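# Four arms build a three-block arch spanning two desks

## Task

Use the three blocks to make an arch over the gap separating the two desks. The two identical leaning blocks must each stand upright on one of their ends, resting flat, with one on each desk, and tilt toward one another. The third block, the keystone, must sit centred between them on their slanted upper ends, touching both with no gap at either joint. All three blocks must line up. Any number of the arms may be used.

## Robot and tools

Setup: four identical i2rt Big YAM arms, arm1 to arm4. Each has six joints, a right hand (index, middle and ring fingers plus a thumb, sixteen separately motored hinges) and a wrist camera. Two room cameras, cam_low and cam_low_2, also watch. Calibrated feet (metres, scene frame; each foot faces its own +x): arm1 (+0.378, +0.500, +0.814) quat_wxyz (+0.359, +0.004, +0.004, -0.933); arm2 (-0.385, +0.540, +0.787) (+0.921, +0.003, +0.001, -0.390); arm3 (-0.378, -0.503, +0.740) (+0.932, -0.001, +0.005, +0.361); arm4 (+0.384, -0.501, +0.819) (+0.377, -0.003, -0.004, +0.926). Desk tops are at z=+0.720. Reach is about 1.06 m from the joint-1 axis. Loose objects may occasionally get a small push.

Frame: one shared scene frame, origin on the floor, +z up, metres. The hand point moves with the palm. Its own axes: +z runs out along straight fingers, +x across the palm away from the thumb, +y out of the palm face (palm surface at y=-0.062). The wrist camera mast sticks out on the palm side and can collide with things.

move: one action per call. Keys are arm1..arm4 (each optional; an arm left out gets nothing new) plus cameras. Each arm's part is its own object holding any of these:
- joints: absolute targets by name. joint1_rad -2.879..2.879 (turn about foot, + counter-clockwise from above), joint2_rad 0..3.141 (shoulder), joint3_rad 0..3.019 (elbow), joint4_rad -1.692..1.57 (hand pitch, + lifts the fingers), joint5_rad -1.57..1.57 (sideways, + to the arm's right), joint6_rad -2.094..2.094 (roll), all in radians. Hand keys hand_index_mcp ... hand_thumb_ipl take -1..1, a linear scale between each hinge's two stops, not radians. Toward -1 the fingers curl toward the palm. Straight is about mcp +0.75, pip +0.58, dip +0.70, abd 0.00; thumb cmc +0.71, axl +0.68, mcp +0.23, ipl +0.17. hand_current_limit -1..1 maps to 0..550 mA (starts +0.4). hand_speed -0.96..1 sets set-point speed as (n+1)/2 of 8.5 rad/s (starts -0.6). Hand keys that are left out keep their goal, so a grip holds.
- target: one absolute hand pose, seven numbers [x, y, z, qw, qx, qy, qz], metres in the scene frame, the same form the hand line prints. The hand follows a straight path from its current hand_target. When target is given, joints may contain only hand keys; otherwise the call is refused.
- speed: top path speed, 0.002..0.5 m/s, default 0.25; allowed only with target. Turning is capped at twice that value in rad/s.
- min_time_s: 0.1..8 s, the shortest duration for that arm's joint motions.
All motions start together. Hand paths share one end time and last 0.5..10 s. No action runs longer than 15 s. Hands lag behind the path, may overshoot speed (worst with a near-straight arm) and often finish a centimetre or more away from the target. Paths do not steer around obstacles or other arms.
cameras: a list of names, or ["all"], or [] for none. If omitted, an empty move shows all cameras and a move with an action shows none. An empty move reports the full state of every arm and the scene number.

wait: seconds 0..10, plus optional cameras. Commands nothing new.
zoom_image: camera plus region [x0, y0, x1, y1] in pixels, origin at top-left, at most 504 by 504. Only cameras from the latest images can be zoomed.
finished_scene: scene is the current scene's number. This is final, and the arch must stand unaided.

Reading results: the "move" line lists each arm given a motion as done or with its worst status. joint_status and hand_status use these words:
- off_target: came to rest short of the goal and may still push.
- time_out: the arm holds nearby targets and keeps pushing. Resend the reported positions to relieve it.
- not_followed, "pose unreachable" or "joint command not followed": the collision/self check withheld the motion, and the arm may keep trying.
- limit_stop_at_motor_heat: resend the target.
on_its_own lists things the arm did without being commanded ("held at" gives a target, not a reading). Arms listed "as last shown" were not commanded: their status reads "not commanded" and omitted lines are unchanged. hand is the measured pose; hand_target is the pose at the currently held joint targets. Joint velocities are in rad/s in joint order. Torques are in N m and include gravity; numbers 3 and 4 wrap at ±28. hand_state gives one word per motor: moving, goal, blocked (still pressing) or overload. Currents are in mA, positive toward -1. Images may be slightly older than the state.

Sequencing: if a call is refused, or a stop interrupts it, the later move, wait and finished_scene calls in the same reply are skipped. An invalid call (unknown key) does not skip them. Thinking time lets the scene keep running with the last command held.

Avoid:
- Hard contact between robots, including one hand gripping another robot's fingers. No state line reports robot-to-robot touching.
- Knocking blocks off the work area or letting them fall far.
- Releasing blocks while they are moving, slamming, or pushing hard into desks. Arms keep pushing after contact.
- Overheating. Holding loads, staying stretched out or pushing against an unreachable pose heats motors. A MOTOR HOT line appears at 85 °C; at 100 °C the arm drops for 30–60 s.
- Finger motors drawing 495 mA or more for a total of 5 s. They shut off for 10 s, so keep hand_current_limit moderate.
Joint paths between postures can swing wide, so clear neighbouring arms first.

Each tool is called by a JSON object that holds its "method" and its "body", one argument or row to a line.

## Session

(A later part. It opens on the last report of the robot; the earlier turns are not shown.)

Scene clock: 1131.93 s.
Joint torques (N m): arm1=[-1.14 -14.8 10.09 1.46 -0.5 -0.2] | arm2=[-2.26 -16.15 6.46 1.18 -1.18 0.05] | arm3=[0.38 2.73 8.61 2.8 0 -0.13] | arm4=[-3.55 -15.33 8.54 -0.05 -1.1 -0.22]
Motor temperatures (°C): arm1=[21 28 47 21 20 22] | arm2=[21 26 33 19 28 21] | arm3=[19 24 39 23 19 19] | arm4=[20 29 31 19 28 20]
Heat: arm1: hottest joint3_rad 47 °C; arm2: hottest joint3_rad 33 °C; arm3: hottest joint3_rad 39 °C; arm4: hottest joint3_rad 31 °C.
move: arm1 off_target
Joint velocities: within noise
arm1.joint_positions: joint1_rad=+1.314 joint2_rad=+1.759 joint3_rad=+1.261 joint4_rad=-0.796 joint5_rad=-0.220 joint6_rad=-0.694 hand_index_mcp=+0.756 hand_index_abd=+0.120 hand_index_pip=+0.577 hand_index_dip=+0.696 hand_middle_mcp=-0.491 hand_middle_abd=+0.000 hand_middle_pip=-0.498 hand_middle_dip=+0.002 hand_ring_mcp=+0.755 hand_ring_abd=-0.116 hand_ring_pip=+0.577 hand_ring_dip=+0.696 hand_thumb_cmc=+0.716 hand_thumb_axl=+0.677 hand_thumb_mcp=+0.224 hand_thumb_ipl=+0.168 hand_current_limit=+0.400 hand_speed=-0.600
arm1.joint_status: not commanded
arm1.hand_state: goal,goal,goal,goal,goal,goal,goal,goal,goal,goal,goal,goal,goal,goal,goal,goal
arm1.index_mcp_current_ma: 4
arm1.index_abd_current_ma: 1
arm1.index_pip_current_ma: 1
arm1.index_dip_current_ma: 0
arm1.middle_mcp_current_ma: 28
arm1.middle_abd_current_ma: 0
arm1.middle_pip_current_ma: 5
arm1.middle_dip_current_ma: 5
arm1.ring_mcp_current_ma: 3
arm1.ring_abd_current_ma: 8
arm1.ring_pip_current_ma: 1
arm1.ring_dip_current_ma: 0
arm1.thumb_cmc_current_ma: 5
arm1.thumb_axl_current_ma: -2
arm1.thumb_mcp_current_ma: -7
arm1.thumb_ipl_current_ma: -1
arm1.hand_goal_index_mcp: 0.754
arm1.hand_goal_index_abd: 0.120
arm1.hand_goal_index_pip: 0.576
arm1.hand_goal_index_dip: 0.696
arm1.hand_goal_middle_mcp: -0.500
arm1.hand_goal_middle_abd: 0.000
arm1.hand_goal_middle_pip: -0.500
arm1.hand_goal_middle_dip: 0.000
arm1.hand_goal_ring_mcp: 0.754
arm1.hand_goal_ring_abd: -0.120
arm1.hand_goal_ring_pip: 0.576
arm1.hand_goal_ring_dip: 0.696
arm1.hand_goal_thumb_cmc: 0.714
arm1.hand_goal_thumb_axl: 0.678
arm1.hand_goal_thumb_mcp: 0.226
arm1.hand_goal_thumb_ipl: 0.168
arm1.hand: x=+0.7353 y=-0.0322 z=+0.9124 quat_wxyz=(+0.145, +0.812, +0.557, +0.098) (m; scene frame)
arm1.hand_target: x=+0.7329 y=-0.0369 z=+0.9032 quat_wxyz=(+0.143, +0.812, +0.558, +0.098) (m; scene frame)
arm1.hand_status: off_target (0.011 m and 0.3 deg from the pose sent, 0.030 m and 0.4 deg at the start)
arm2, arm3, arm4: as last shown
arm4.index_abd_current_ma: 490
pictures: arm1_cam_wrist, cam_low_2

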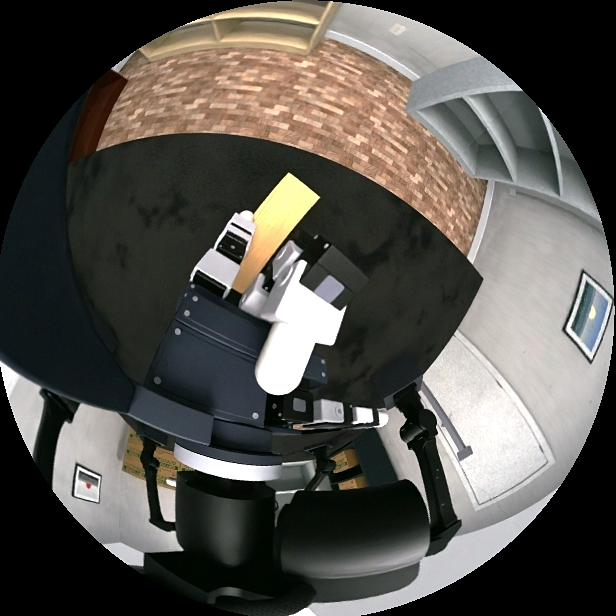

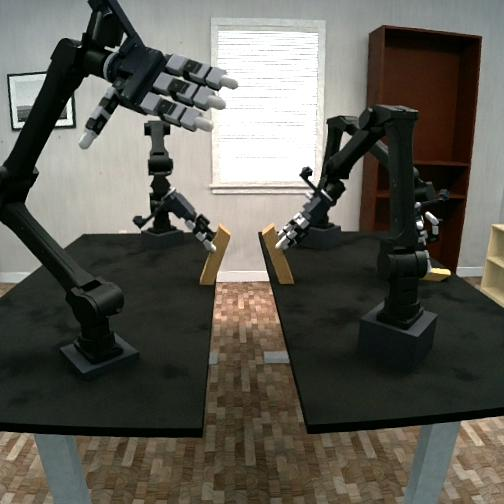

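{"method": "move", "body": {
  "arm1": {"target": [0.730, -0.038, 0.870, 0.1431, 0.8116, 0.5578, 0.0983], "speed": 0.08},
  "cameras": ["arm1_cam_wrist", "cam_low_2"]
}}

{"method": "zoom_image", "body": {
  "camera": "arm1_cam_wrist",
  "region": [170, 130, 410, 370]
}}

{"method": "zoom_image", "body": {
  "camera": "cam_low_2",
  "region": [410, 210, 480, 300]
}}

Scene clock: 1187.33 s.
Joint torques (N m): arm1=[-0.97 -12.1 8.49 1.59 -0.1 -0.22] | arm2=[-2.26 -15.91 6.43 1.1 -1.19 0.04] | arm3=[0.38 2.67 8.59 2.8 0 -0.13] | arm4=[-3.6 -15.27 8.54 -0.02 -1.1 -0.21]
Motor temperatures (°C): arm1=[21 29 44 21 20 22] | arm2=[21 27 33 19 28 21] | arm3=[19 24 39 23 19 19] | arm4=[20 29 31 19 28 20]
Heat: arm1: hottest joint3_rad 44 °C; arm2: hottest joint3_rad 33 °C; arm3: hottest joint3_rad 39 °C; arm4: hottest joint3_rad 31 °C.
move: arm1 off_target
Joint velocities: within noise
arm1.joint_positions: joint1_rad=+1.305 joint2_rad=+1.776 joint3_rad=+1.237 joint4_rad=-0.723 joint5_rad=-0.231 joint6_rad=-0.700 hand_index_mcp=+0.756 hand_index_abd=+0.120 hand_index_pip=+0.577 hand_index_dip=+0.696 hand_middle_mcp=-0.491 hand_middle_abd=+0.000 hand_middle_pip=-0.498 hand_middle_dip=+0.002 hand_ring_mcp=+0.751 hand_ring_abd=-0.134 hand_ring_pip=+0.575 hand_ring_dip=+0.696 hand_thumb_cmc=+0.716 hand_thumb_axl=+0.677 hand_thumb_mcp=+0.223 hand_thumb_ipl=+0.168 hand_current_limit=+0.400 hand_speed=-0.600
arm1.joint_status: not commanded
arm1.hand_state: goal,goal,goal,goal,goal,goal,goal,goal,goal,goal,goal,goal,goal,goal,goal,goal
arm1.index_mcp_current_ma: 5
arm1.index_abd_current_ma: 1
arm1.index_pip_current_ma: 1
arm1.index_dip_current_ma: 0
arm1.middle_mcp_current_ma: 28
arm1.middle_abd_current_ma: 0
arm1.middle_pip_current_ma: 5
arm1.middle_dip_current_ma: 5
arm1.ring_mcp_current_ma: -8
arm1.ring_abd_current_ma: -37
arm1.ring_pip_current_ma: -3
arm1.ring_dip_current_ma: 0
arm1.thumb_cmc_current_ma: 6
arm1.thumb_axl_current_ma: -2
arm1.thumb_mcp_current_ma: -8
arm1.thumb_ipl_current_ma: -1
arm1.hand_goal_index_mcp: 0.754
arm1.hand_goal_index_abd: 0.120
arm1.hand_goal_index_pip: 0.576
arm1.hand_goal_index_dip: 0.696
arm1.hand_goal_middle_mcp: -0.500
arm1.hand_goal_middle_abd: 0.000
arm1.hand_goal_middle_pip: -0.500
arm1.hand_goal_middle_dip: 0.000
arm1.hand_goal_ring_mcp: 0.754
arm1.hand_goal_ring_abd: -0.120
arm1.hand_goal_ring_pip: 0.576
arm1.hand_goal_ring_dip: 0.696
arm1.hand_goal_thumb_cmc: 0.714
arm1.hand_goal_thumb_axl: 0.678
arm1.hand_goal_thumb_mcp: 0.226
arm1.hand_goal_thumb_ipl: 0.168
arm1.hand: x=+0.7349 y=-0.0379 z=+0.9020 quat_wxyz=(+0.162, +0.809, +0.556, +0.100) (m; scene frame)
arm1.hand_target: x=+0.7293 y=-0.0367 z=+0.8710 quat_wxyz=(+0.143, +0.812, +0.558, +0.098) (m; scene frame)
arm1.hand_status: off_target (0.032 m and 2.2 deg from the pose sent, 0.043 m and 0.2 deg at the start)
arm2, arm3, arm4: as last shown
pictures: arm1_cam_wrist, cam_low_2

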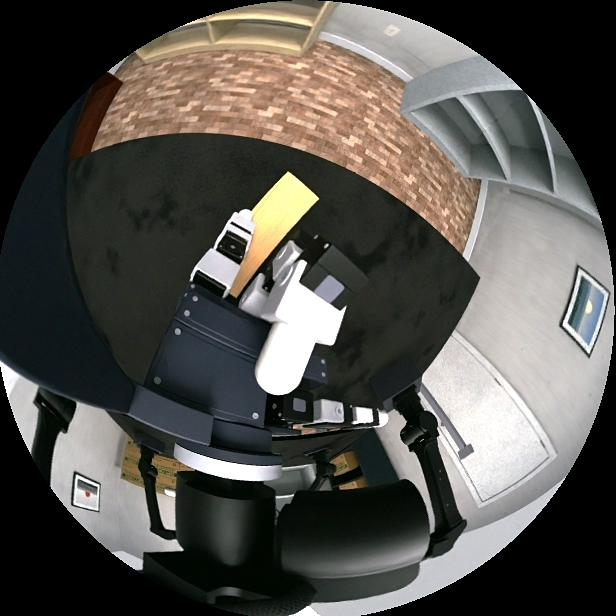

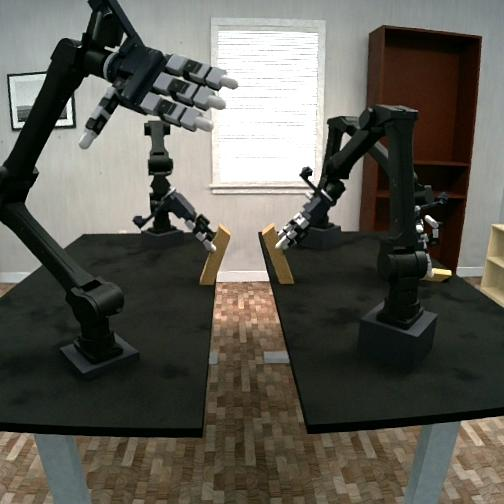

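Scaled by 2.100 from the camera's 616x616 image, which has a finer 880x880 frame.

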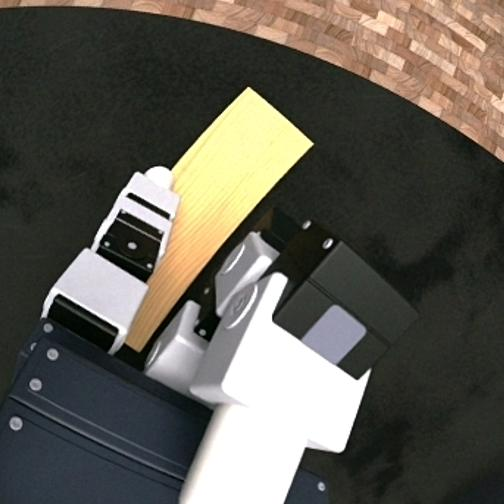

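Scaled by 5.600.

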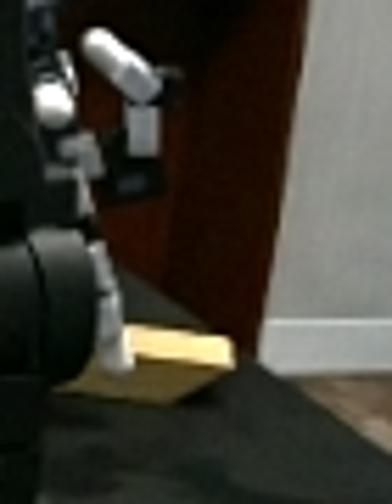

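{"method": "zoom_image", "body": {
  "camera": "arm1_cam_wrist",
  "region": [220, 160, 340, 280]
}}

{"method": "zoom_image", "body": {
  "camera": "cam_low_2",
  "region": [400, 180, 470, 300]
}}

Scaled by 4.200 from the camera's 616x616 image, which has a finer 880x880 frame.

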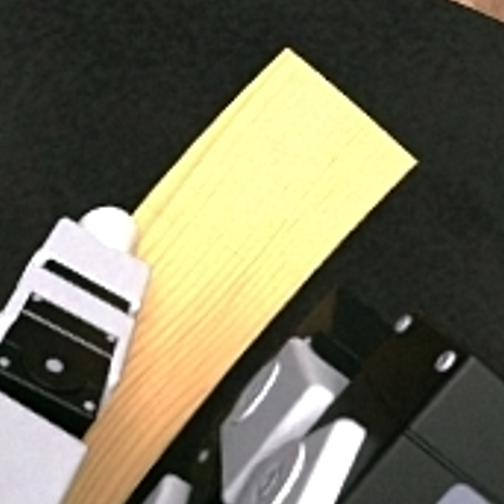

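Scaled by 4.200.

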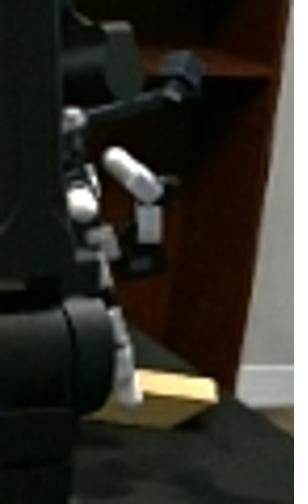

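{"method": "move", "body": {
  "arm1": {"target": [0.737, -0.020, 0.945, 0.1496, 0.8485, 0.4998, 0.0881], "speed": 0.1},
  "cameras": ["arm1_cam_wrist", "cam_low_2"]
}}

{"method": "zoom_image", "body": {
  "camera": "arm1_cam_wrist",
  "region": [190, 140, 350, 300]
}}

{"method": "zoom_image", "body": {
  "camera": "cam_low_2",
  "region": [400, 200, 480, 300]
}}

Scene clock: 1245.67 s.
Joint torques (N m): arm1=[0.85 -16.97 10.96 0.58 -0.13 0.02] | arm2=[-2.02 -16.09 6.42 1.13 -1.16 0.05] | arm3=[0.32 2.67 8.61 2.81 0 -0.13] | arm4=[-3.49 -15.33 8.54 -0.03 -1.1 -0.22]
Motor temperatures (°C): arm1=[21 27 44 21 20 22] | arm2=[21 27 33 19 28 21] | arm3=[19 24 39 23 19 19] | arm4=[20 29 31 19 28 20]
Heat: arm1: hottest joint3_rad 44 °C; arm2: hottest joint3_rad 33 °C; arm3: hottest joint3_rad 39 °C; arm4: hottest joint3_rad 31 °C.
move: arm1 off_target
Joint velocities: within noise
arm1.joint_positions: joint1_rad=+1.354 joint2_rad=+1.687 joint3_rad=+1.223 joint4_rad=-0.819 joint5_rad=-0.170 joint6_rad=-0.525 hand_index_mcp=+0.756 hand_index_abd=+0.120 hand_index_pip=+0.577 hand_index_dip=+0.696 hand_middle_mcp=-0.491 hand_middle_abd=+0.000 hand_middle_pip=-0.498 hand_middle_dip=+0.002 hand_ring_mcp=+0.754 hand_ring_abd=-0.122 hand_ring_pip=+0.574 hand_ring_dip=+0.693 hand_thumb_cmc=+0.716 hand_thumb_axl=+0.677 hand_thumb_mcp=+0.223 hand_thumb_ipl=+0.168 hand_current_limit=+0.400 hand_speed=-0.600
arm1.joint_status: not commanded
arm1.hand_state: goal,goal,goal,goal,goal,goal,goal,goal,goal,goal,goal,goal,goal,goal,goal,goal
arm1.index_mcp_current_ma: 5
arm1.index_abd_current_ma: 1
arm1.index_pip_current_ma: 1
arm1.index_dip_current_ma: 0
arm1.middle_mcp_current_ma: 28
arm1.middle_abd_current_ma: 0
arm1.middle_pip_current_ma: 5
arm1.middle_dip_current_ma: 5
arm1.ring_mcp_current_ma: -1
arm1.ring_abd_current_ma: -3
arm1.ring_pip_current_ma: -5
arm1.ring_dip_current_ma: -6
arm1.thumb_cmc_current_ma: 6
arm1.thumb_axl_current_ma: -2
arm1.thumb_mcp_current_ma: -8
arm1.thumb_ipl_current_ma: -1
arm1.hand_goal_index_mcp: 0.754
arm1.hand_goal_index_abd: 0.120
arm1.hand_goal_index_pip: 0.576
arm1.hand_goal_index_dip: 0.696
arm1.hand_goal_middle_mcp: -0.500
arm1.hand_goal_middle_abd: 0.000
arm1.hand_goal_middle_pip: -0.500
arm1.hand_goal_middle_dip: 0.000
arm1.hand_goal_ring_mcp: 0.754
arm1.hand_goal_ring_abd: -0.120
arm1.hand_goal_ring_pip: 0.576
arm1.hand_goal_ring_dip: 0.696
arm1.hand_goal_thumb_cmc: 0.714
arm1.hand_goal_thumb_axl: 0.678
arm1.hand_goal_thumb_mcp: 0.226
arm1.hand_goal_thumb_ipl: 0.168
arm1.hand: x=+0.7319 y=-0.0184 z=+0.9308 quat_wxyz=(+0.140, +0.849, +0.502, +0.088) (m; scene frame)
arm1.hand_target: x=+0.7369 y=-0.0198 z=+0.9448 quat_wxyz=(+0.150, +0.849, +0.500, +0.088) (m; scene frame)
arm1.hand_status: off_target (0.015 m and 1.1 deg from the pose sent, 0.047 m and 8.1 deg at the start)
arm2, arm3, arm4: as last shown
pictures: arm1_cam_wrist, cam_low_2

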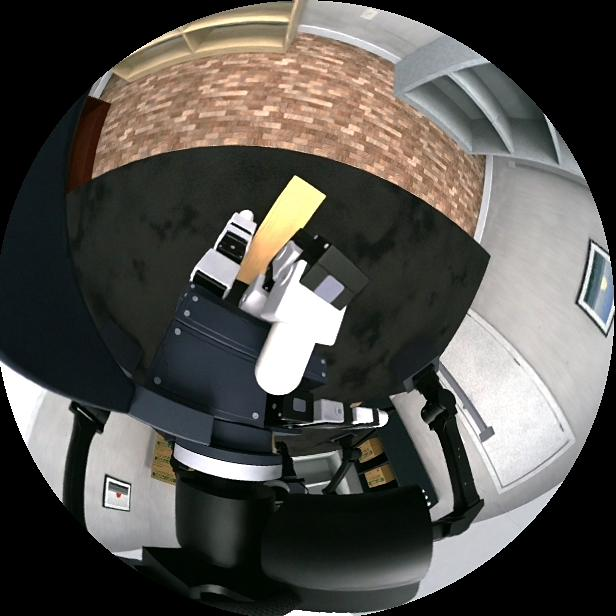

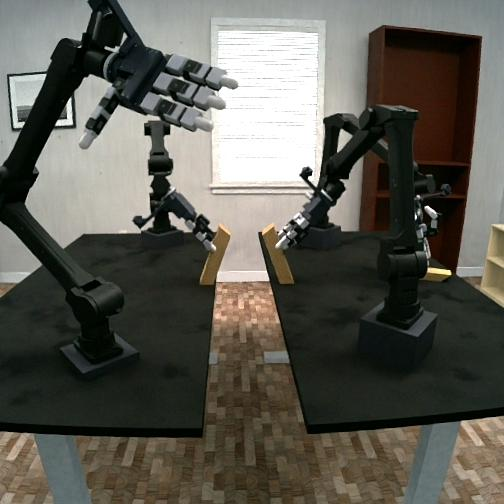

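Scaled by 3.150 from the camera's 616x616 image, which has a finer 880x880 frame.

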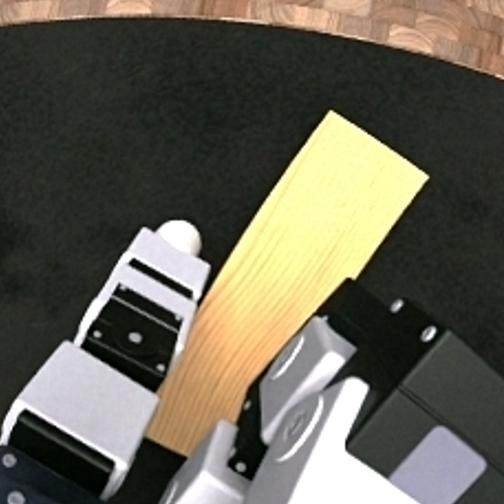

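Scaled by 5.040.

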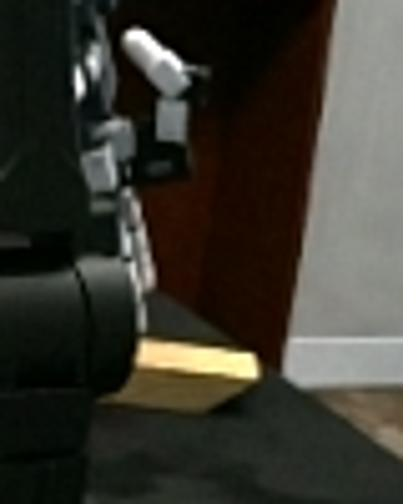

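{"method": "move", "body": {
  "arm1": {"target": [0.733, -0.0225, 0.874, 0.1496, 0.8485, 0.4998, 0.0881], "speed": 0.08},
  "cameras": ["arm1_cam_wrist", "cam_low_2"]
}}

{"method": "zoom_image", "body": {
  "camera": "arm1_cam_wrist",
  "region": [190, 140, 350, 300]
}}

{"method": "zoom_image", "body": {
  "camera": "cam_low_2",
  "region": [400, 200, 480, 300]
}}

Scene clock: 1312.90 s.
Joint torques (N m): arm1=[0.38 -14.15 9.39 1.33 -0.27 -0.08] | arm2=[-2.02 -16.21 6.5 1.24 -1.19 0.05] | arm3=[0.38 2.67 8.61 2.82 0 -0.13] | arm4=[-3.49 -15.27 8.54 -0.01 -1.1 -0.21]
Motor temperatures (°C): arm1=[21 28 45 21 20 22] | arm2=[21 27 33 19 28 21] | arm3=[19 23 39 23 19 19] | arm4=[20 29 31 19 28 20]
Heat: arm1: hottest joint3_rad 45 °C; arm2: hottest joint3_rad 33 °C; arm3: hottest joint3_rad 39 °C; arm4: hottest joint3_rad 31 °C.
move: arm1 done
Joint velocities: within noise
arm1.joint_positions: joint1_rad=+1.354 joint2_rad=+1.750 joint3_rad=+1.150 joint4_rad=-0.661 joint5_rad=-0.170 joint6_rad=-0.525 hand_index_mcp=+0.756 hand_index_abd=+0.120 hand_index_pip=+0.577 hand_index_dip=+0.696 hand_middle_mcp=-0.491 hand_middle_abd=+0.000 hand_middle_pip=-0.498 hand_middle_dip=+0.002 hand_ring_mcp=+0.754 hand_ring_abd=-0.122 hand_ring_pip=+0.574 hand_ring_dip=+0.693 hand_thumb_cmc=+0.716 hand_thumb_axl=+0.677 hand_thumb_mcp=+0.223 hand_thumb_ipl=+0.168 hand_current_limit=+0.400 hand_speed=-0.600
arm1.joint_status: not commanded
arm1.hand_state: goal,goal,goal,goal,goal,goal,goal,goal,goal,goal,goal,goal,goal,goal,goal,goal
arm1.index_mcp_current_ma: 5
arm1.index_abd_current_ma: 1
arm1.index_pip_current_ma: 1
arm1.index_dip_current_ma: 0
arm1.middle_mcp_current_ma: 28
arm1.middle_abd_current_ma: 0
arm1.middle_pip_current_ma: 5
arm1.middle_dip_current_ma: 5
arm1.ring_mcp_current_ma: -1
arm1.ring_abd_current_ma: -3
arm1.ring_pip_current_ma: -5
arm1.ring_dip_current_ma: -6
arm1.thumb_cmc_current_ma: 6
arm1.thumb_axl_current_ma: -2
arm1.thumb_mcp_current_ma: -8
arm1.thumb_ipl_current_ma: -1
arm1.hand_goal_index_mcp: 0.754
arm1.hand_goal_index_abd: 0.120
arm1.hand_goal_index_pip: 0.576
arm1.hand_goal_index_dip: 0.696
arm1.hand_goal_middle_mcp: -0.500
arm1.hand_goal_middle_abd: 0.000
arm1.hand_goal_middle_pip: -0.500
arm1.hand_goal_middle_dip: 0.000
arm1.hand_goal_ring_mcp: 0.754
arm1.hand_goal_ring_abd: -0.120
arm1.hand_goal_ring_pip: 0.576
arm1.hand_goal_ring_dip: 0.696
arm1.hand_goal_thumb_cmc: 0.714
arm1.hand_goal_thumb_axl: 0.678
arm1.hand_goal_thumb_mcp: 0.226
arm1.hand_goal_thumb_ipl: 0.168
arm1.hand: x=+0.7327 y=-0.0189 z=+0.8816 quat_wxyz=(+0.151, +0.847, +0.502, +0.088) (m; scene frame)
arm1.hand_target: x=+0.7329 y=-0.0223 z=+0.8740 quat_wxyz=(+0.150, +0.849, +0.500, +0.088) (m; scene frame)
arm1.hand_status: done (0.008 m and 0.3 deg from the pose sent, 0.057 m and 1.1 deg at the start)
arm2, arm3, arm4: as last shown
arm4.index_abd_current_ma: 489
pictures: arm1_cam_wrist, cam_low_2

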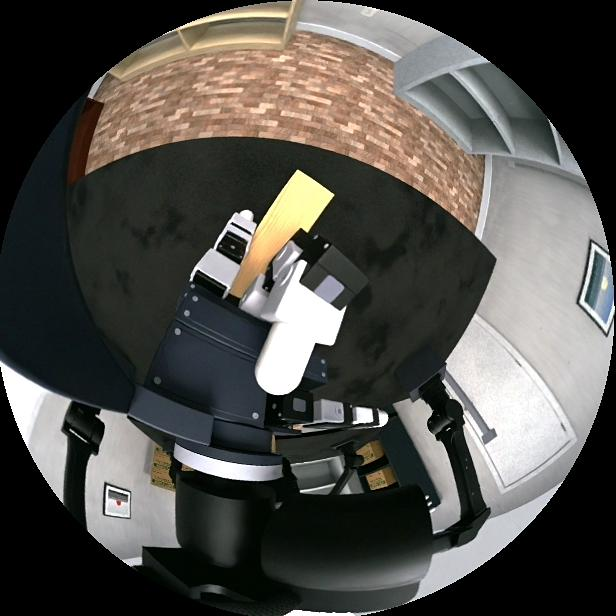

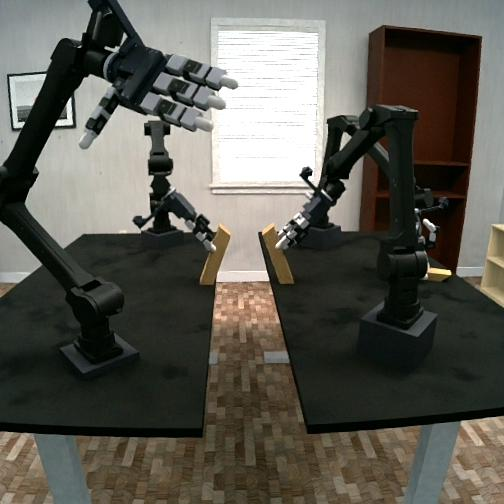

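Scaled by 3.150 from the camera's 616x616 image, which has a finer 880x880 frame.

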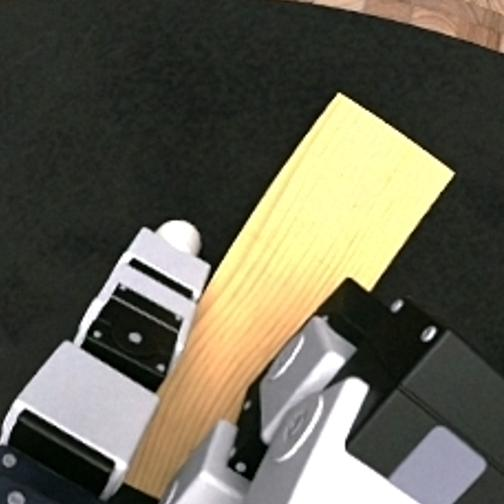

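Scaled by 5.040.

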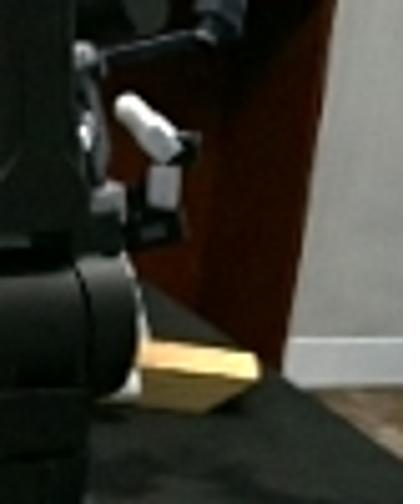

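{"method": "move", "body": {
  "arm1": {"joints": {"hand_index_abd": -0.3, "hand_ring_abd": 0.3, "hand_current_limit": 0.7, "hand_speed": -0.9}},
  "cameras": ["arm1_cam_wrist", "cam_low_2"]
}}

{"method": "zoom_image", "body": {
  "camera": "arm1_cam_wrist",
  "region": [190, 140, 350, 300]
}}

{"method": "zoom_image", "body": {
  "camera": "cam_low_2",
  "region": [400, 200, 480, 300]
}}

Scene clock: 1326.60 s.
Joint torques (N m): arm1=[-0.26 -13.92 9.29 1.46 -0.31 -0.05] | arm2=[-2.08 -15.85 6.45 1.17 -1.19 0.03] | arm3=[0.32 2.67 8.61 2.81 0 -0.13] | arm4=[-3.55 -15.21 8.55 -0.02 -1.1 -0.22]
Motor temperatures (°C): arm1=[21 29 44 21 20 22] | arm2=[21 27 33 19 28 21] | arm3=[19 23 39 23 19 19] | arm4=[20 29 31 19 28 20]
Heat: arm1: hottest joint3_rad 44 °C; arm2: hottest joint3_rad 33 °C; arm3: hottest joint3_rad 39 °C; arm4: hottest joint3_rad 31 °C.
move: arm1 off_target
Joint velocities: within noise
arm1.joint_positions: joint1_rad=+1.354 joint2_rad=+1.750 joint3_rad=+1.150 joint4_rad=-0.661 joint5_rad=-0.170 joint6_rad=-0.525 hand_index_mcp=+0.757 hand_index_abd=-0.063 hand_index_pip=+0.577 hand_index_dip=+0.696 hand_middle_mcp=-0.491 hand_middle_abd=+0.000 hand_middle_pip=-0.498 hand_middle_dip=+0.002 hand_ring_mcp=+0.756 hand_ring_abd=+0.059 hand_ring_pip=+0.575 hand_ring_dip=+0.694 hand_thumb_cmc=+0.716 hand_thumb_axl=+0.677 hand_thumb_mcp=+0.223 hand_thumb_ipl=+0.168 hand_current_limit=+0.700 hand_speed=-0.900
arm1.joint_status: hand_index_abd off_target (ended at -0.063, target -0.300); hand_ring_abd off_target (ended at +0.059, target +0.300); the others done
arm1.hand_state: goal,blocked,goal,goal,goal,goal,goal,goal,goal,blocked,goal,goal,goal,goal,goal,goal
arm1.index_mcp_current_ma: 7
arm1.index_abd_current_ma: 468
arm1.index_pip_current_ma: 1
arm1.index_dip_current_ma: 0
arm1.middle_mcp_current_ma: 28
arm1.middle_abd_current_ma: 0
arm1.middle_pip_current_ma: 5
arm1.middle_dip_current_ma: 5
arm1.ring_mcp_current_ma: 5
arm1.ring_abd_current_ma: -467
arm1.ring_pip_current_ma: -1
arm1.ring_dip_current_ma: -4
arm1.thumb_cmc_current_ma: 6
arm1.thumb_axl_current_ma: -2
arm1.thumb_mcp_current_ma: -8
arm1.thumb_ipl_current_ma: -1
arm1.hand_goal_index_mcp: 0.754
arm1.hand_goal_index_abd: -0.300
arm1.hand_goal_index_pip: 0.576
arm1.hand_goal_index_dip: 0.696
arm1.hand_goal_middle_mcp: -0.500
arm1.hand_goal_middle_abd: 0.000
arm1.hand_goal_middle_pip: -0.500
arm1.hand_goal_middle_dip: 0.000
arm1.hand_goal_ring_mcp: 0.754
arm1.hand_goal_ring_abd: 0.300
arm1.hand_goal_ring_pip: 0.576
arm1.hand_goal_ring_dip: 0.696
arm1.hand_goal_thumb_cmc: 0.714
arm1.hand_goal_thumb_axl: 0.678
arm1.hand_goal_thumb_mcp: 0.226
arm1.hand_goal_thumb_ipl: 0.168
arm1.hand: x=+0.7327 y=-0.0189 z=+0.8816 quat_wxyz=(+0.151, +0.847, +0.502, +0.088) (m; scene frame)
arm1.hand_target: x=+0.7329 y=-0.0223 z=+0.8740 quat_wxyz=(+0.150, +0.849, +0.500, +0.088) (m; scene frame)
arm1.hand_status: not commanded
arm2, arm3, arm4: as last shown
arm4.index_abd_current_ma: 490
pictures: arm1_cam_wrist, cam_low_2

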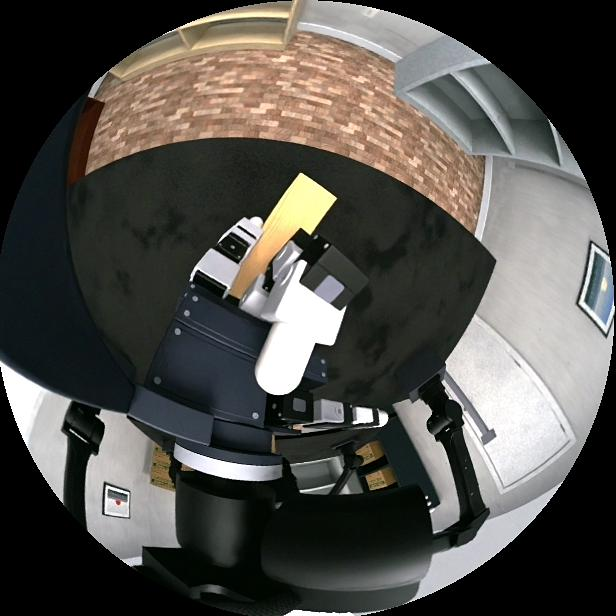

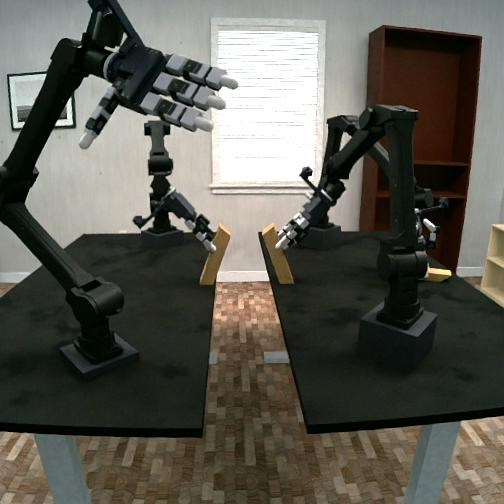

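Scaled by 3.150 from the camera's 616x616 image, which has a finer 880x880 frame.

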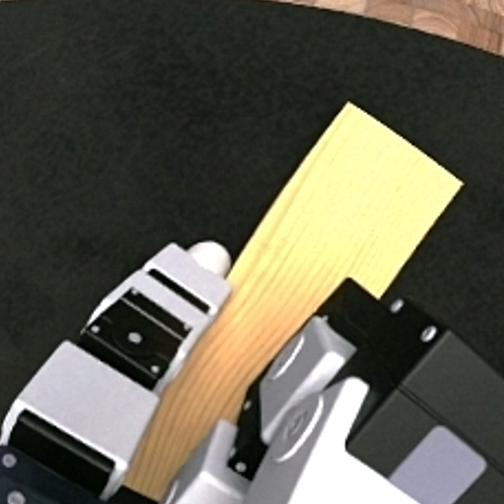

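Scaled by 5.040.

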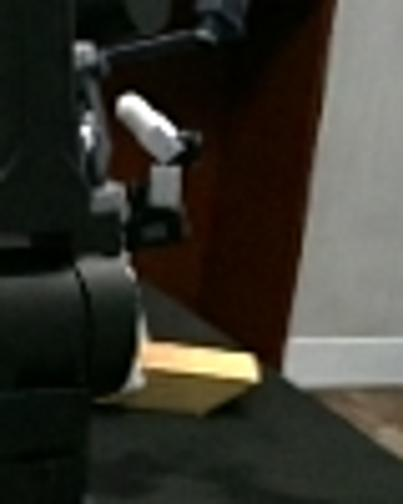

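{"method": "move", "body": {
  "arm1": {"joints": {"hand_middle_mcp": 0.75, "hand_speed": -0.8}}
}}

{"method": "move", "body": {
  "arm1": {"joints": {"hand_middle_dip": 0.7, "hand_middle_pip": -0.1, "hand_speed": -0.85}}
}}

{"method": "move", "body": {
  "arm1": {"joints": {"hand_middle_pip": 0.22, "hand_speed": -0.92}},
  "cameras": ["arm1_cam_wrist", "cam_low_2"]
}}

{"method": "zoom_image", "body": {
  "camera": "arm1_cam_wrist",
  "region": [190, 140, 350, 300]
}}

{"method": "zoom_image", "body": {
  "camera": "cam_low_2",
  "region": [400, 200, 480, 300]
}}

Scene clock: 1338.83 s.
Joint torques (N m): arm1=[0.26 -14.8 9.46 1.26 -0.26 -0.03] | arm2=[-2.2 -16.26 6.45 1.18 -1.19 0.04] | arm3=[0.32 2.61 8.59 2.81 0 -0.13] | arm4=[-3.6 -15.21 8.54 -0.05 -1.1 -0.22]
Motor temperatures (°C): arm1=[21 29 44 21 20 22] | arm2=[21 27 33 19 28 21] | arm3=[19 23 39 23 19 19] | arm4=[20 29 31 19 28 20]
Heat: arm1: hottest joint3_rad 44 °C; arm2: hottest joint3_rad 33 °C; arm3: hottest joint3_rad 39 °C; arm4: hottest joint3_rad 31 °C.
move: arm1 done
Joint velocities: within noise
arm1.joint_positions: joint1_rad=+1.354 joint2_rad=+1.750 joint3_rad=+1.150 joint4_rad=-0.661 joint5_rad=-0.170 joint6_rad=-0.525 hand_index_mcp=+0.757 hand_index_abd=-0.063 hand_index_pip=+0.577 hand_index_dip=+0.696 hand_middle_mcp=+0.751 hand_middle_abd=+0.000 hand_middle_pip=-0.498 hand_middle_dip=+0.002 hand_ring_mcp=+0.756 hand_ring_abd=+0.059 hand_ring_pip=+0.575 hand_ring_dip=+0.694 hand_thumb_cmc=+0.716 hand_thumb_axl=+0.677 hand_thumb_mcp=+0.223 hand_thumb_ipl=+0.168 hand_current_limit=+0.700 hand_speed=-0.800
arm1.joint_status: all done
arm1.hand_state: goal,blocked,goal,goal,goal,goal,goal,goal,goal,blocked,goal,goal,goal,goal,goal,goal
arm1.index_mcp_current_ma: 7
arm1.index_abd_current_ma: 468
arm1.index_pip_current_ma: 1
arm1.index_dip_current_ma: 0
arm1.middle_mcp_current_ma: 3
arm1.middle_abd_current_ma: 0
arm1.middle_pip_current_ma: 5
arm1.middle_dip_current_ma: 5
arm1.ring_mcp_current_ma: 5
arm1.ring_abd_current_ma: -467
arm1.ring_pip_current_ma: -1
arm1.ring_dip_current_ma: -3
arm1.thumb_cmc_current_ma: 6
arm1.thumb_axl_current_ma: -2
arm1.thumb_mcp_current_ma: -8
arm1.thumb_ipl_current_ma: -1
arm1.hand_goal_index_mcp: 0.754
arm1.hand_goal_index_abd: -0.300
arm1.hand_goal_index_pip: 0.576
arm1.hand_goal_index_dip: 0.696
arm1.hand_goal_middle_mcp: 0.750
arm1.hand_goal_middle_abd: 0.000
arm1.hand_goal_middle_pip: -0.500
arm1.hand_goal_middle_dip: 0.000
arm1.hand_goal_ring_mcp: 0.754
arm1.hand_goal_ring_abd: 0.300
arm1.hand_goal_ring_pip: 0.576
arm1.hand_goal_ring_dip: 0.696
arm1.hand_goal_thumb_cmc: 0.714
arm1.hand_goal_thumb_axl: 0.678
arm1.hand_goal_thumb_mcp: 0.226
arm1.hand_goal_thumb_ipl: 0.168
arm1.hand: x=+0.7327 y=-0.0189 z=+0.8816 quat_wxyz=(+0.151, +0.847, +0.502, +0.088) (m; scene frame)
arm1.hand_target: x=+0.7329 y=-0.0223 z=+0.8740 quat_wxyz=(+0.150, +0.849, +0.500, +0.088) (m; scene frame)
arm1.hand_status: not commanded
arm2, arm3, arm4: as last shown
pictures: none

Scene clock: 1340.60 s.
Joint torques (N m): arm1=[-0.09 -13.92 9.52 1.33 -0.26 -0.08] | arm2=[-2.02 -16.09 6.48 1.22 -1.2 0.05] | arm3=[0.32 2.67 8.61 2.81 0 -0.13] | arm4=[-3.49 -15.27 8.54 -0.02 -1.09 -0.21]
Motor temperatures (°C): arm1=[21 29 44 21 20 22] | arm2=[21 27 33 19 28 21] | arm3=[19 23 39 23 19 19] | arm4=[20 29 31 19 28 20]
Heat: arm1: hottest joint3_rad 44 °C; arm2: hottest joint3_rad 33 °C; arm3: hottest joint3_rad 39 °C; arm4: hottest joint3_rad 31 °C.
move: arm1 done
Joint velocities: within noise
arm1.joint_positions: joint1_rad=+1.354 joint2_rad=+1.750 joint3_rad=+1.150 joint4_rad=-0.661 joint5_rad=-0.170 joint6_rad=-0.525 hand_index_mcp=+0.757 hand_index_abd=-0.063 hand_index_pip=+0.577 hand_index_dip=+0.696 hand_middle_mcp=+0.751 hand_middle_abd=+0.000 hand_middle_pip=-0.101 hand_middle_dip=+0.698 hand_ring_mcp=+0.756 hand_ring_abd=+0.059 hand_ring_pip=+0.575 hand_ring_dip=+0.694 hand_thumb_cmc=+0.716 hand_thumb_axl=+0.677 hand_thumb_mcp=+0.223 hand_thumb_ipl=+0.168 hand_current_limit=+0.700 hand_speed=-0.850
arm1.joint_status: all done
arm1.hand_state: goal,blocked,goal,goal,goal,goal,goal,goal,goal,blocked,goal,goal,goal,goal,goal,goal
arm1.index_mcp_current_ma: 7
arm1.index_abd_current_ma: 468
arm1.index_pip_current_ma: 1
arm1.index_dip_current_ma: 0
arm1.middle_mcp_current_ma: 3
arm1.middle_abd_current_ma: 0
arm1.middle_pip_current_ma: -1
arm1.middle_dip_current_ma: -5
arm1.ring_mcp_current_ma: 5
arm1.ring_abd_current_ma: -467
arm1.ring_pip_current_ma: -1
arm1.ring_dip_current_ma: -3
arm1.thumb_cmc_current_ma: 6
arm1.thumb_axl_current_ma: -2
arm1.thumb_mcp_current_ma: -8
arm1.thumb_ipl_current_ma: -1
arm1.hand_goal_index_mcp: 0.754
arm1.hand_goal_index_abd: -0.300
arm1.hand_goal_index_pip: 0.576
arm1.hand_goal_index_dip: 0.696
arm1.hand_goal_middle_mcp: 0.750
arm1.hand_goal_middle_abd: 0.000
arm1.hand_goal_middle_pip: -0.100
arm1.hand_goal_middle_dip: 0.700
arm1.hand_goal_ring_mcp: 0.754
arm1.hand_goal_ring_abd: 0.300
arm1.hand_goal_ring_pip: 0.576
arm1.hand_goal_ring_dip: 0.696
arm1.hand_goal_thumb_cmc: 0.714
arm1.hand_goal_thumb_axl: 0.678
arm1.hand_goal_thumb_mcp: 0.226
arm1.hand_goal_thumb_ipl: 0.168
arm1.hand: x=+0.7327 y=-0.0189 z=+0.8816 quat_wxyz=(+0.151, +0.847, +0.502, +0.088) (m; scene frame)
arm1.hand_target: x=+0.7329 y=-0.0223 z=+0.8740 quat_wxyz=(+0.150, +0.849, +0.500, +0.088) (m; scene frame)
arm1.hand_status: not commanded
arm2.joint_positions: joint1_rad=-0.606 joint2_rad=+1.749 joint3_rad=+1.426 joint4_rad=-1.095 joint5_rad=-0.707 joint6_rad=+1.780 hand_index_mcp=+0.744 hand_index_abd=-0.050 hand_index_pip=+0.574 hand_index_dip=+0.695 hand_middle_mcp=+0.899 hand_middle_abd=+0.003 hand_middle_pip=+0.112 hand_middle_dip=+0.677 hand_ring_mcp=+0.753 hand_ring_abd=+0.084 hand_ring_pip=+0.577 hand_ring_dip=+0.696 hand_thumb_cmc=+0.710 hand_thumb_axl=+0.677 hand_thumb_mcp=+0.224 hand_thumb_ipl=+0.168 hand_current_limit=+0.780 hand_speed=-0.900
arm2.joint_status: not commanded
arm2.hand_state: goal,blocked,goal,goal,blocked,goal,blocked,blocked,goal,blocked,goal,goal,goal,goal,goal,goal
arm2.index_mcp_current_ma: -6
arm2.index_abd_current_ma: 490
arm2.index_pip_current_ma: -1
arm2.index_dip_current_ma: 0
arm2.middle_mcp_current_ma: -72
arm2.middle_abd_current_ma: 1
arm2.middle_pip_current_ma: -182
arm2.middle_dip_current_ma: -20
arm2.ring_mcp_current_ma: 0
arm2.ring_abd_current_ma: -489
arm2.ring_pip_current_ma: 0
arm2.ring_dip_current_ma: 0
arm2.thumb_cmc_current_ma: -1
arm2.thumb_axl_current_ma: 0
arm2.thumb_mcp_current_ma: -1
arm2.thumb_ipl_current_ma: 0
arm2.hand_goal_index_mcp: 0.754
arm2.hand_goal_index_abd: -0.300
arm2.hand_goal_index_pip: 0.576
arm2.hand_goal_index_dip: 0.696
arm2.hand_goal_middle_mcp: 0.946
arm2.hand_goal_middle_abd: 0.000
arm2.hand_goal_middle_pip: 0.200
arm2.hand_goal_middle_dip: 0.700
arm2.hand_goal_ring_mcp: 0.754
arm2.hand_goal_ring_abd: 0.300
arm2.hand_goal_ring_pip: 0.576
arm2.hand_goal_ring_dip: 0.696
arm2.hand_goal_thumb_cmc: 0.714
arm2.hand_goal_thumb_axl: 0.678
arm2.hand_goal_thumb_mcp: 0.226
arm2.hand_goal_thumb_ipl: 0.168
arm2.hand: x=-0.2484 y=+0.0372 z=+0.8941 quat_wxyz=(-0.247, +0.665, -0.659, +0.252) (m; scene frame)
arm2.hand_target: x=-0.2550 y=+0.0346 z=+0.8989 quat_wxyz=(-0.242, +0.664, -0.658, +0.262) (m; scene frame)
arm2.hand_status: not commanded
arm3.joint_positions: joint1_rad=-1.193 joint2_rad=+0.636 joint3_rad=+1.450 joint4_rad=-1.164 joint5_rad=-0.009 joint6_rad=+1.034 hand_index_mcp=+0.756 hand_index_abd=+0.001 hand_index_pip=+0.577 hand_index_dip=+0.696 hand_middle_mcp=+0.756 hand_middle_abd=+0.001 hand_middle_pip=+0.577 hand_middle_dip=+0.696 hand_ring_mcp=+0.757 hand_ring_abd=+0.001 hand_ring_pip=+0.577 hand_ring_dip=+0.696 hand_thumb_cmc=+0.716 hand_thumb_axl=+0.677 hand_thumb_mcp=+0.226 hand_thumb_ipl=+0.168 hand_current_limit=+0.400 hand_speed=-0.600
arm3.joint_status: not commanded
arm3.hand_state: goal,goal,goal,goal,goal,goal,goal,goal,goal,goal,goal,goal,goal,goal,goal,goal
arm3.index_mcp_current_ma: 5
arm3.index_abd_current_ma: 1
arm3.index_pip_current_ma: 1
arm3.index_dip_current_ma: 0
arm3.middle_mcp_current_ma: 6
arm3.middle_abd_current_ma: 1
arm3.middle_pip_current_ma: 1
arm3.middle_dip_current_ma: 0
arm3.ring_mcp_current_ma: 6
arm3.ring_abd_current_ma: 1
arm3.ring_pip_current_ma: 1
arm3.ring_dip_current_ma: 0
arm3.thumb_cmc_current_ma: 3
arm3.thumb_axl_current_ma: -2
arm3.thumb_mcp_current_ma: 0
arm3.thumb_ipl_current_ma: -1
arm3.hand_goal_index_mcp: 0.754
arm3.hand_goal_index_abd: 0.000
arm3.hand_goal_index_pip: 0.576
arm3.hand_goal_index_dip: 0.696
arm3.hand_goal_middle_mcp: 0.754
arm3.hand_goal_middle_abd: 0.000
arm3.hand_goal_middle_pip: 0.576
arm3.hand_goal_middle_dip: 0.696
arm3.hand_goal_ring_mcp: 0.754
arm3.hand_goal_ring_abd: 0.000
arm3.hand_goal_ring_pip: 0.576
arm3.hand_goal_ring_dip: 0.696
arm3.hand_goal_thumb_cmc: 0.714
arm3.hand_goal_thumb_axl: 0.678
arm3.hand_goal_thumb_mcp: 0.226
arm3.hand_goal_thumb_ipl: 0.168
arm3.hand: x=-0.1744 y=-0.6894 z=+1.3649 quat_wxyz=(+0.272, +0.820, +0.039, +0.503) (m; scene frame)
arm3.hand_target: x=-0.1795 y=-0.6886 z=+1.3787 quat_wxyz=(+0.280, +0.811, +0.036, +0.513) (m; scene frame)
arm3.hand_status: not commanded
arm4.joint_positions: joint1_rad=-0.698 joint2_rad=+1.782 joint3_rad=+1.335 joint4_rad=-1.000 joint5_rad=-0.779 joint6_rad=-1.432 hand_index_mcp=+0.773 hand_index_abd=-0.032 hand_index_pip=+0.585 hand_index_dip=+0.702 hand_middle_mcp=+0.929 hand_middle_abd=-0.005 hand_middle_pip=+0.978 hand_middle_dip=+0.001 hand_ring_mcp=+0.767 hand_ring_abd=+0.092 hand_ring_pip=+0.580 hand_ring_dip=+0.698 hand_thumb_cmc=+0.718 hand_thumb_axl=+0.677 hand_thumb_mcp=+0.224 hand_thumb_ipl=+0.168 hand_current_limit=+0.780 hand_speed=-0.800
arm4.joint_status: not commanded
arm4.hand_state: goal,blocked,goal,goal,blocked,goal,goal,goal,goal,blocked,goal,goal,goal,goal,goal,goal
arm4.index_mcp_current_ma: 74
arm4.index_abd_current_ma: 489
arm4.index_pip_current_ma: 30
arm4.index_dip_current_ma: 19
arm4.middle_mcp_current_ma: 120
arm4.middle_abd_current_ma: -15
arm4.middle_pip_current_ma: 25
arm4.middle_dip_current_ma: 4
arm4.ring_mcp_current_ma: 48
arm4.ring_abd_current_ma: -489
arm4.ring_pip_current_ma: 12
arm4.ring_dip_current_ma: 7
arm4.thumb_cmc_current_ma: 12
arm4.thumb_axl_current_ma: -2
arm4.thumb_mcp_current_ma: -8
arm4.thumb_ipl_current_ma: -1
arm4.hand_goal_index_mcp: 0.754
arm4.hand_goal_index_abd: -0.300
arm4.hand_goal_index_pip: 0.576
arm4.hand_goal_index_dip: 0.696
arm4.hand_goal_middle_mcp: 0.900
arm4.hand_goal_middle_abd: 0.000
arm4.hand_goal_middle_pip: 0.970
arm4.hand_goal_middle_dip: 0.000
arm4.hand_goal_ring_mcp: 0.754
arm4.hand_goal_ring_abd: 0.300
arm4.hand_goal_ring_pip: 0.576
arm4.hand_goal_ring_dip: 0.696
arm4.hand_goal_thumb_cmc: 0.714
arm4.hand_goal_thumb_axl: 0.678
arm4.hand_goal_thumb_mcp: 0.226
arm4.hand_goal_thumb_ipl: 0.168
arm4.hand: x=+0.1483 y=+0.0414 z=+1.0054 quat_wxyz=(-0.258, -0.659, +0.650, +0.278) (m; scene frame)
arm4.hand_target: x=+0.1520 y=+0.0420 z=+1.0101 quat_wxyz=(-0.259, -0.658, +0.648, +0.282) (m; scene frame)
arm4.hand_status: not commanded
pictures: none

Scene clock: 1342.10 s.
Joint torques (N m): arm1=[-0.03 -13.57 9.58 1.48 -0.27 -0.07] | arm2=[-2.08 -16.21 6.48 1.17 -1.19 0.04] | arm3=[0.32 2.67 8.61 2.82 0 -0.13] | arm4=[-3.6 -15.27 8.54 -0.02 -1.09 -0.21]
Motor temperatures (°C): arm1=[21 29 44 21 20 22] | arm2=[21 27 33 19 28 21] | arm3=[19 23 39 23 19 19] | arm4=[20 29 31 19 28 20]
Heat: arm1: hottest joint3_rad 44 °C; arm2: hottest joint3_rad 33 °C; arm3: hottest joint3_rad 39 °C; arm4: hottest joint3_rad 31 °C.
move: arm1 off_target
Joint velocities: within noise
arm1.joint_positions: joint1_rad=+1.354 joint2_rad=+1.750 joint3_rad=+1.150 joint4_rad=-0.661 joint5_rad=-0.170 joint6_rad=-0.525 hand_index_mcp=+0.757 hand_index_abd=-0.063 hand_index_pip=+0.577 hand_index_dip=+0.696 hand_middle_mcp=+0.741 hand_middle_abd=+0.000 hand_middle_pip=+0.187 hand_middle_dip=+0.696 hand_ring_mcp=+0.757 hand_ring_abd=+0.059 hand_ring_pip=+0.576 hand_ring_dip=+0.695 hand_thumb_cmc=+0.716 hand_thumb_axl=+0.677 hand_thumb_mcp=+0.223 hand_thumb_ipl=+0.168 hand_current_limit=+0.700 hand_speed=-0.920
arm1.joint_status: hand_middle_pip off_target (ended at +0.187, target +0.220); the others done
arm1.hand_state: goal,blocked,goal,goal,goal,goal,blocked,goal,goal,blocked,goal,goal,goal,goal,goal,goal
arm1.index_mcp_current_ma: 8
arm1.index_abd_current_ma: 467
arm1.index_pip_current_ma: 1
arm1.index_dip_current_ma: 0
arm1.middle_mcp_current_ma: -29
arm1.middle_abd_current_ma: 0
arm1.middle_pip_current_ma: -118
arm1.middle_dip_current_ma: -11
arm1.ring_mcp_current_ma: 7
arm1.ring_abd_current_ma: -467
arm1.ring_pip_current_ma: 0
arm1.ring_dip_current_ma: -3
arm1.thumb_cmc_current_ma: 6
arm1.thumb_axl_current_ma: -2
arm1.thumb_mcp_current_ma: -8
arm1.thumb_ipl_current_ma: -1
arm1.hand_goal_index_mcp: 0.754
arm1.hand_goal_index_abd: -0.300
arm1.hand_goal_index_pip: 0.576
arm1.hand_goal_index_dip: 0.696
arm1.hand_goal_middle_mcp: 0.750
arm1.hand_goal_middle_abd: 0.000
arm1.hand_goal_middle_pip: 0.220
arm1.hand_goal_middle_dip: 0.700
arm1.hand_goal_ring_mcp: 0.754
arm1.hand_goal_ring_abd: 0.300
arm1.hand_goal_ring_pip: 0.576
arm1.hand_goal_ring_dip: 0.696
arm1.hand_goal_thumb_cmc: 0.714
arm1.hand_goal_thumb_axl: 0.678
arm1.hand_goal_thumb_mcp: 0.226
arm1.hand_goal_thumb_ipl: 0.168
arm1.hand: x=+0.7327 y=-0.0189 z=+0.8816 quat_wxyz=(+0.151, +0.847, +0.502, +0.088) (m; scene frame)
arm1.hand_target: x=+0.7329 y=-0.0223 z=+0.8740 quat_wxyz=(+0.150, +0.849, +0.500, +0.088) (m; scene frame)
arm1.hand_status: not commanded
arm2, arm3, arm4: as last shown
pictures: arm1_cam_wrist, cam_low_2

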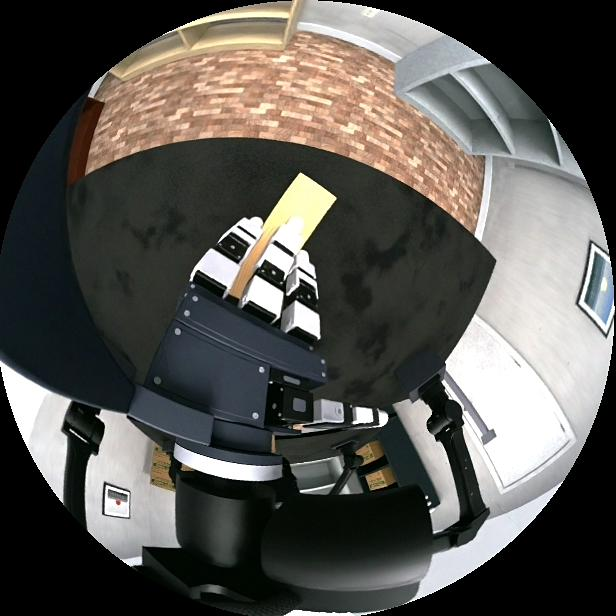

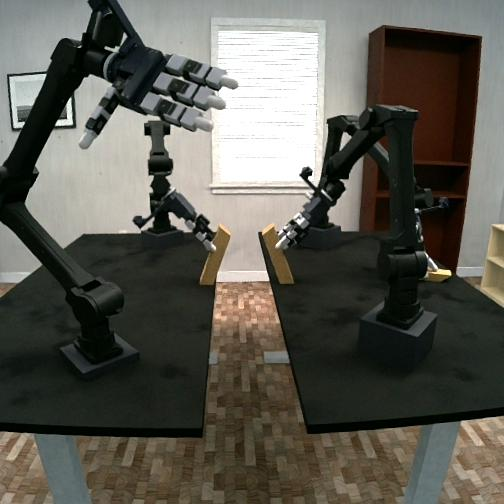

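Scaled by 3.150 from the camera's 616x616 image, which has a finer 880x880 frame.

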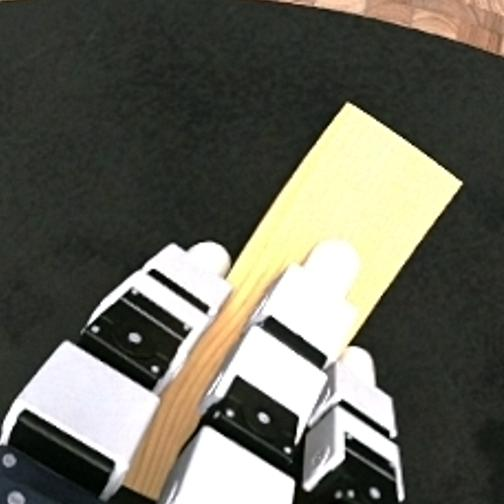

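Scaled by 5.040.

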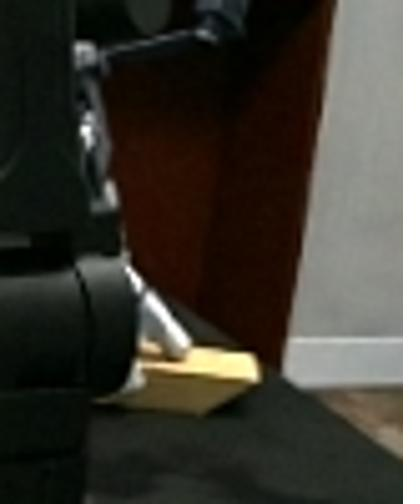

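{"method": "zoom_image", "body": {
  "camera": "arm1_cam_wrist",
  "region": [205, 200, 305, 300]
}}

Scaled by 5.040 from the camera's 616x616 image, which has a finer 880x880 frame.

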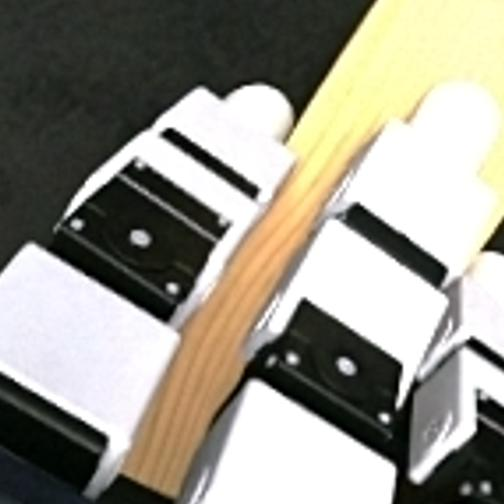

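{"method": "move", "body": {
  "arm1": {"target": [0.730, -0.010, 1.06, 0.1496, 0.8485, 0.4998, 0.0881], "speed": 0.1},
  "cameras": ["arm1_cam_wrist", "cam_low_2"]
}}

{"method": "zoom_image", "body": {
  "camera": "cam_low_2",
  "region": [380, 120, 500, 280]
}}

Scene clock: 1385.50 s.
Joint torques (N m): arm1=[0.62 -17.08 16.2 0.59 -0.23 0.07] | arm2=[-2.2 -16.26 6.48 1.14 -1.18 0.03] | arm3=[0.38 2.67 8.61 2.81 0 -0.13] | arm4=[-3.55 -15.27 8.55 -0.03 -1.1 -0.21]
Motor temperatures (°C): arm1=[21 30 44 21 20 22] | arm2=[21 27 33 19 28 21] | arm3=[19 23 39 23 19 19] | arm4=[20 29 31 19 28 20]
Heat: arm1: hottest joint3_rad 44 °C; arm2: hottest joint3_rad 33 °C; arm3: hottest joint3_rad 39 °C; arm4: hottest joint3_rad 31 °C.
move: arm1 off_target
Joint velocities: within noise
arm1.joint_positions: joint1_rad=+1.354 joint2_rad=+1.576 joint3_rad=+1.330 joint4_rad=-1.109 joint5_rad=-0.169 joint6_rad=-0.525 hand_index_mcp=+0.763 hand_index_abd=-0.063 hand_index_pip=+0.579 hand_index_dip=+0.696 hand_middle_mcp=+0.737 hand_middle_abd=+0.001 hand_middle_pip=+0.209 hand_middle_dip=+0.693 hand_ring_mcp=+0.762 hand_ring_abd=+0.061 hand_ring_pip=+0.580 hand_ring_dip=+0.697 hand_thumb_cmc=+0.716 hand_thumb_axl=+0.677 hand_thumb_mcp=+0.223 hand_thumb_ipl=+0.168 hand_current_limit=+0.700 hand_speed=-0.920
arm1.joint_status: not commanded
arm1.hand_state: goal,blocked,goal,goal,goal,goal,goal,goal,goal,blocked,goal,goal,goal,goal,goal,goal
arm1.index_mcp_current_ma: 29
arm1.index_abd_current_ma: 468
arm1.index_pip_current_ma: 8
arm1.index_dip_current_ma: 0
arm1.middle_mcp_current_ma: -42
arm1.middle_abd_current_ma: 1
arm1.middle_pip_current_ma: -33
arm1.middle_dip_current_ma: -19
arm1.ring_mcp_current_ma: 26
arm1.ring_abd_current_ma: -467
arm1.ring_pip_current_ma: 11
arm1.ring_dip_current_ma: 2
arm1.thumb_cmc_current_ma: 6
arm1.thumb_axl_current_ma: -2
arm1.thumb_mcp_current_ma: -8
arm1.thumb_ipl_current_ma: -1
arm1.hand_goal_index_mcp: 0.754
arm1.hand_goal_index_abd: -0.300
arm1.hand_goal_index_pip: 0.576
arm1.hand_goal_index_dip: 0.696
arm1.hand_goal_middle_mcp: 0.750
arm1.hand_goal_middle_abd: 0.000
arm1.hand_goal_middle_pip: 0.220
arm1.hand_goal_middle_dip: 0.700
arm1.hand_goal_ring_mcp: 0.754
arm1.hand_goal_ring_abd: 0.300
arm1.hand_goal_ring_pip: 0.576
arm1.hand_goal_ring_dip: 0.696
arm1.hand_goal_thumb_cmc: 0.714
arm1.hand_goal_thumb_axl: 0.678
arm1.hand_goal_thumb_mcp: 0.226
arm1.hand_goal_thumb_ipl: 0.168
arm1.on_its_own: hand_middle_pip moved +0.022 to your old target +0.220
arm1.hand: x=+0.7175 y=+0.0051 z=+1.0087 quat_wxyz=(+0.104, +0.854, +0.501, +0.088) (m; scene frame)
arm1.hand_target: x=+0.7283 y=-0.0072 z=+1.0601 quat_wxyz=(+0.150, +0.848, +0.500, +0.089) (m; scene frame)
arm1.hand_status: off_target (0.055 m and 5.2 deg from the pose sent, 0.179 m and 0.3 deg at the start)
arm2, arm3, arm4: as last shown
pictures: arm1_cam_wrist, cam_low_2

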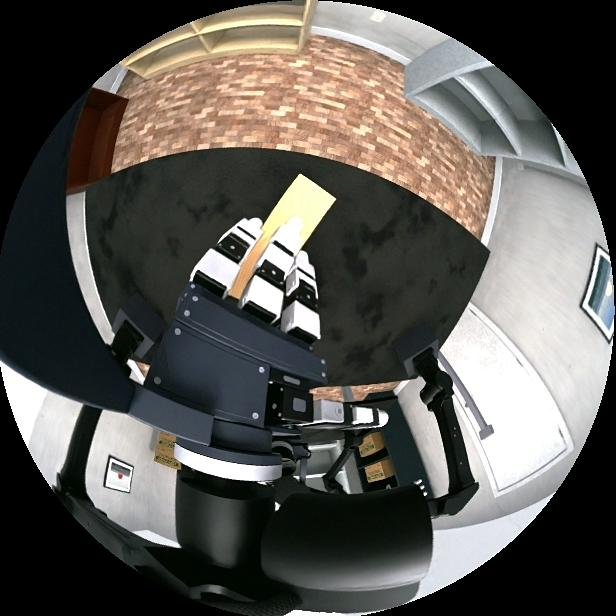

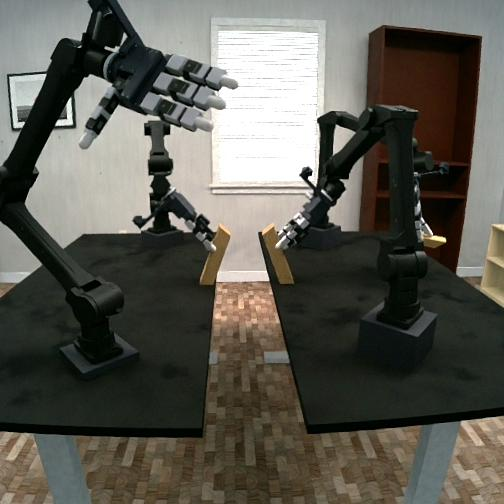

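Scaled by 3.150.

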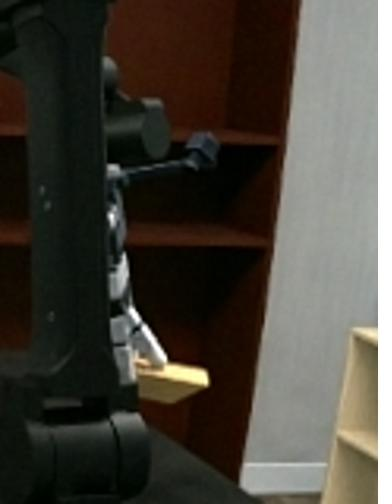

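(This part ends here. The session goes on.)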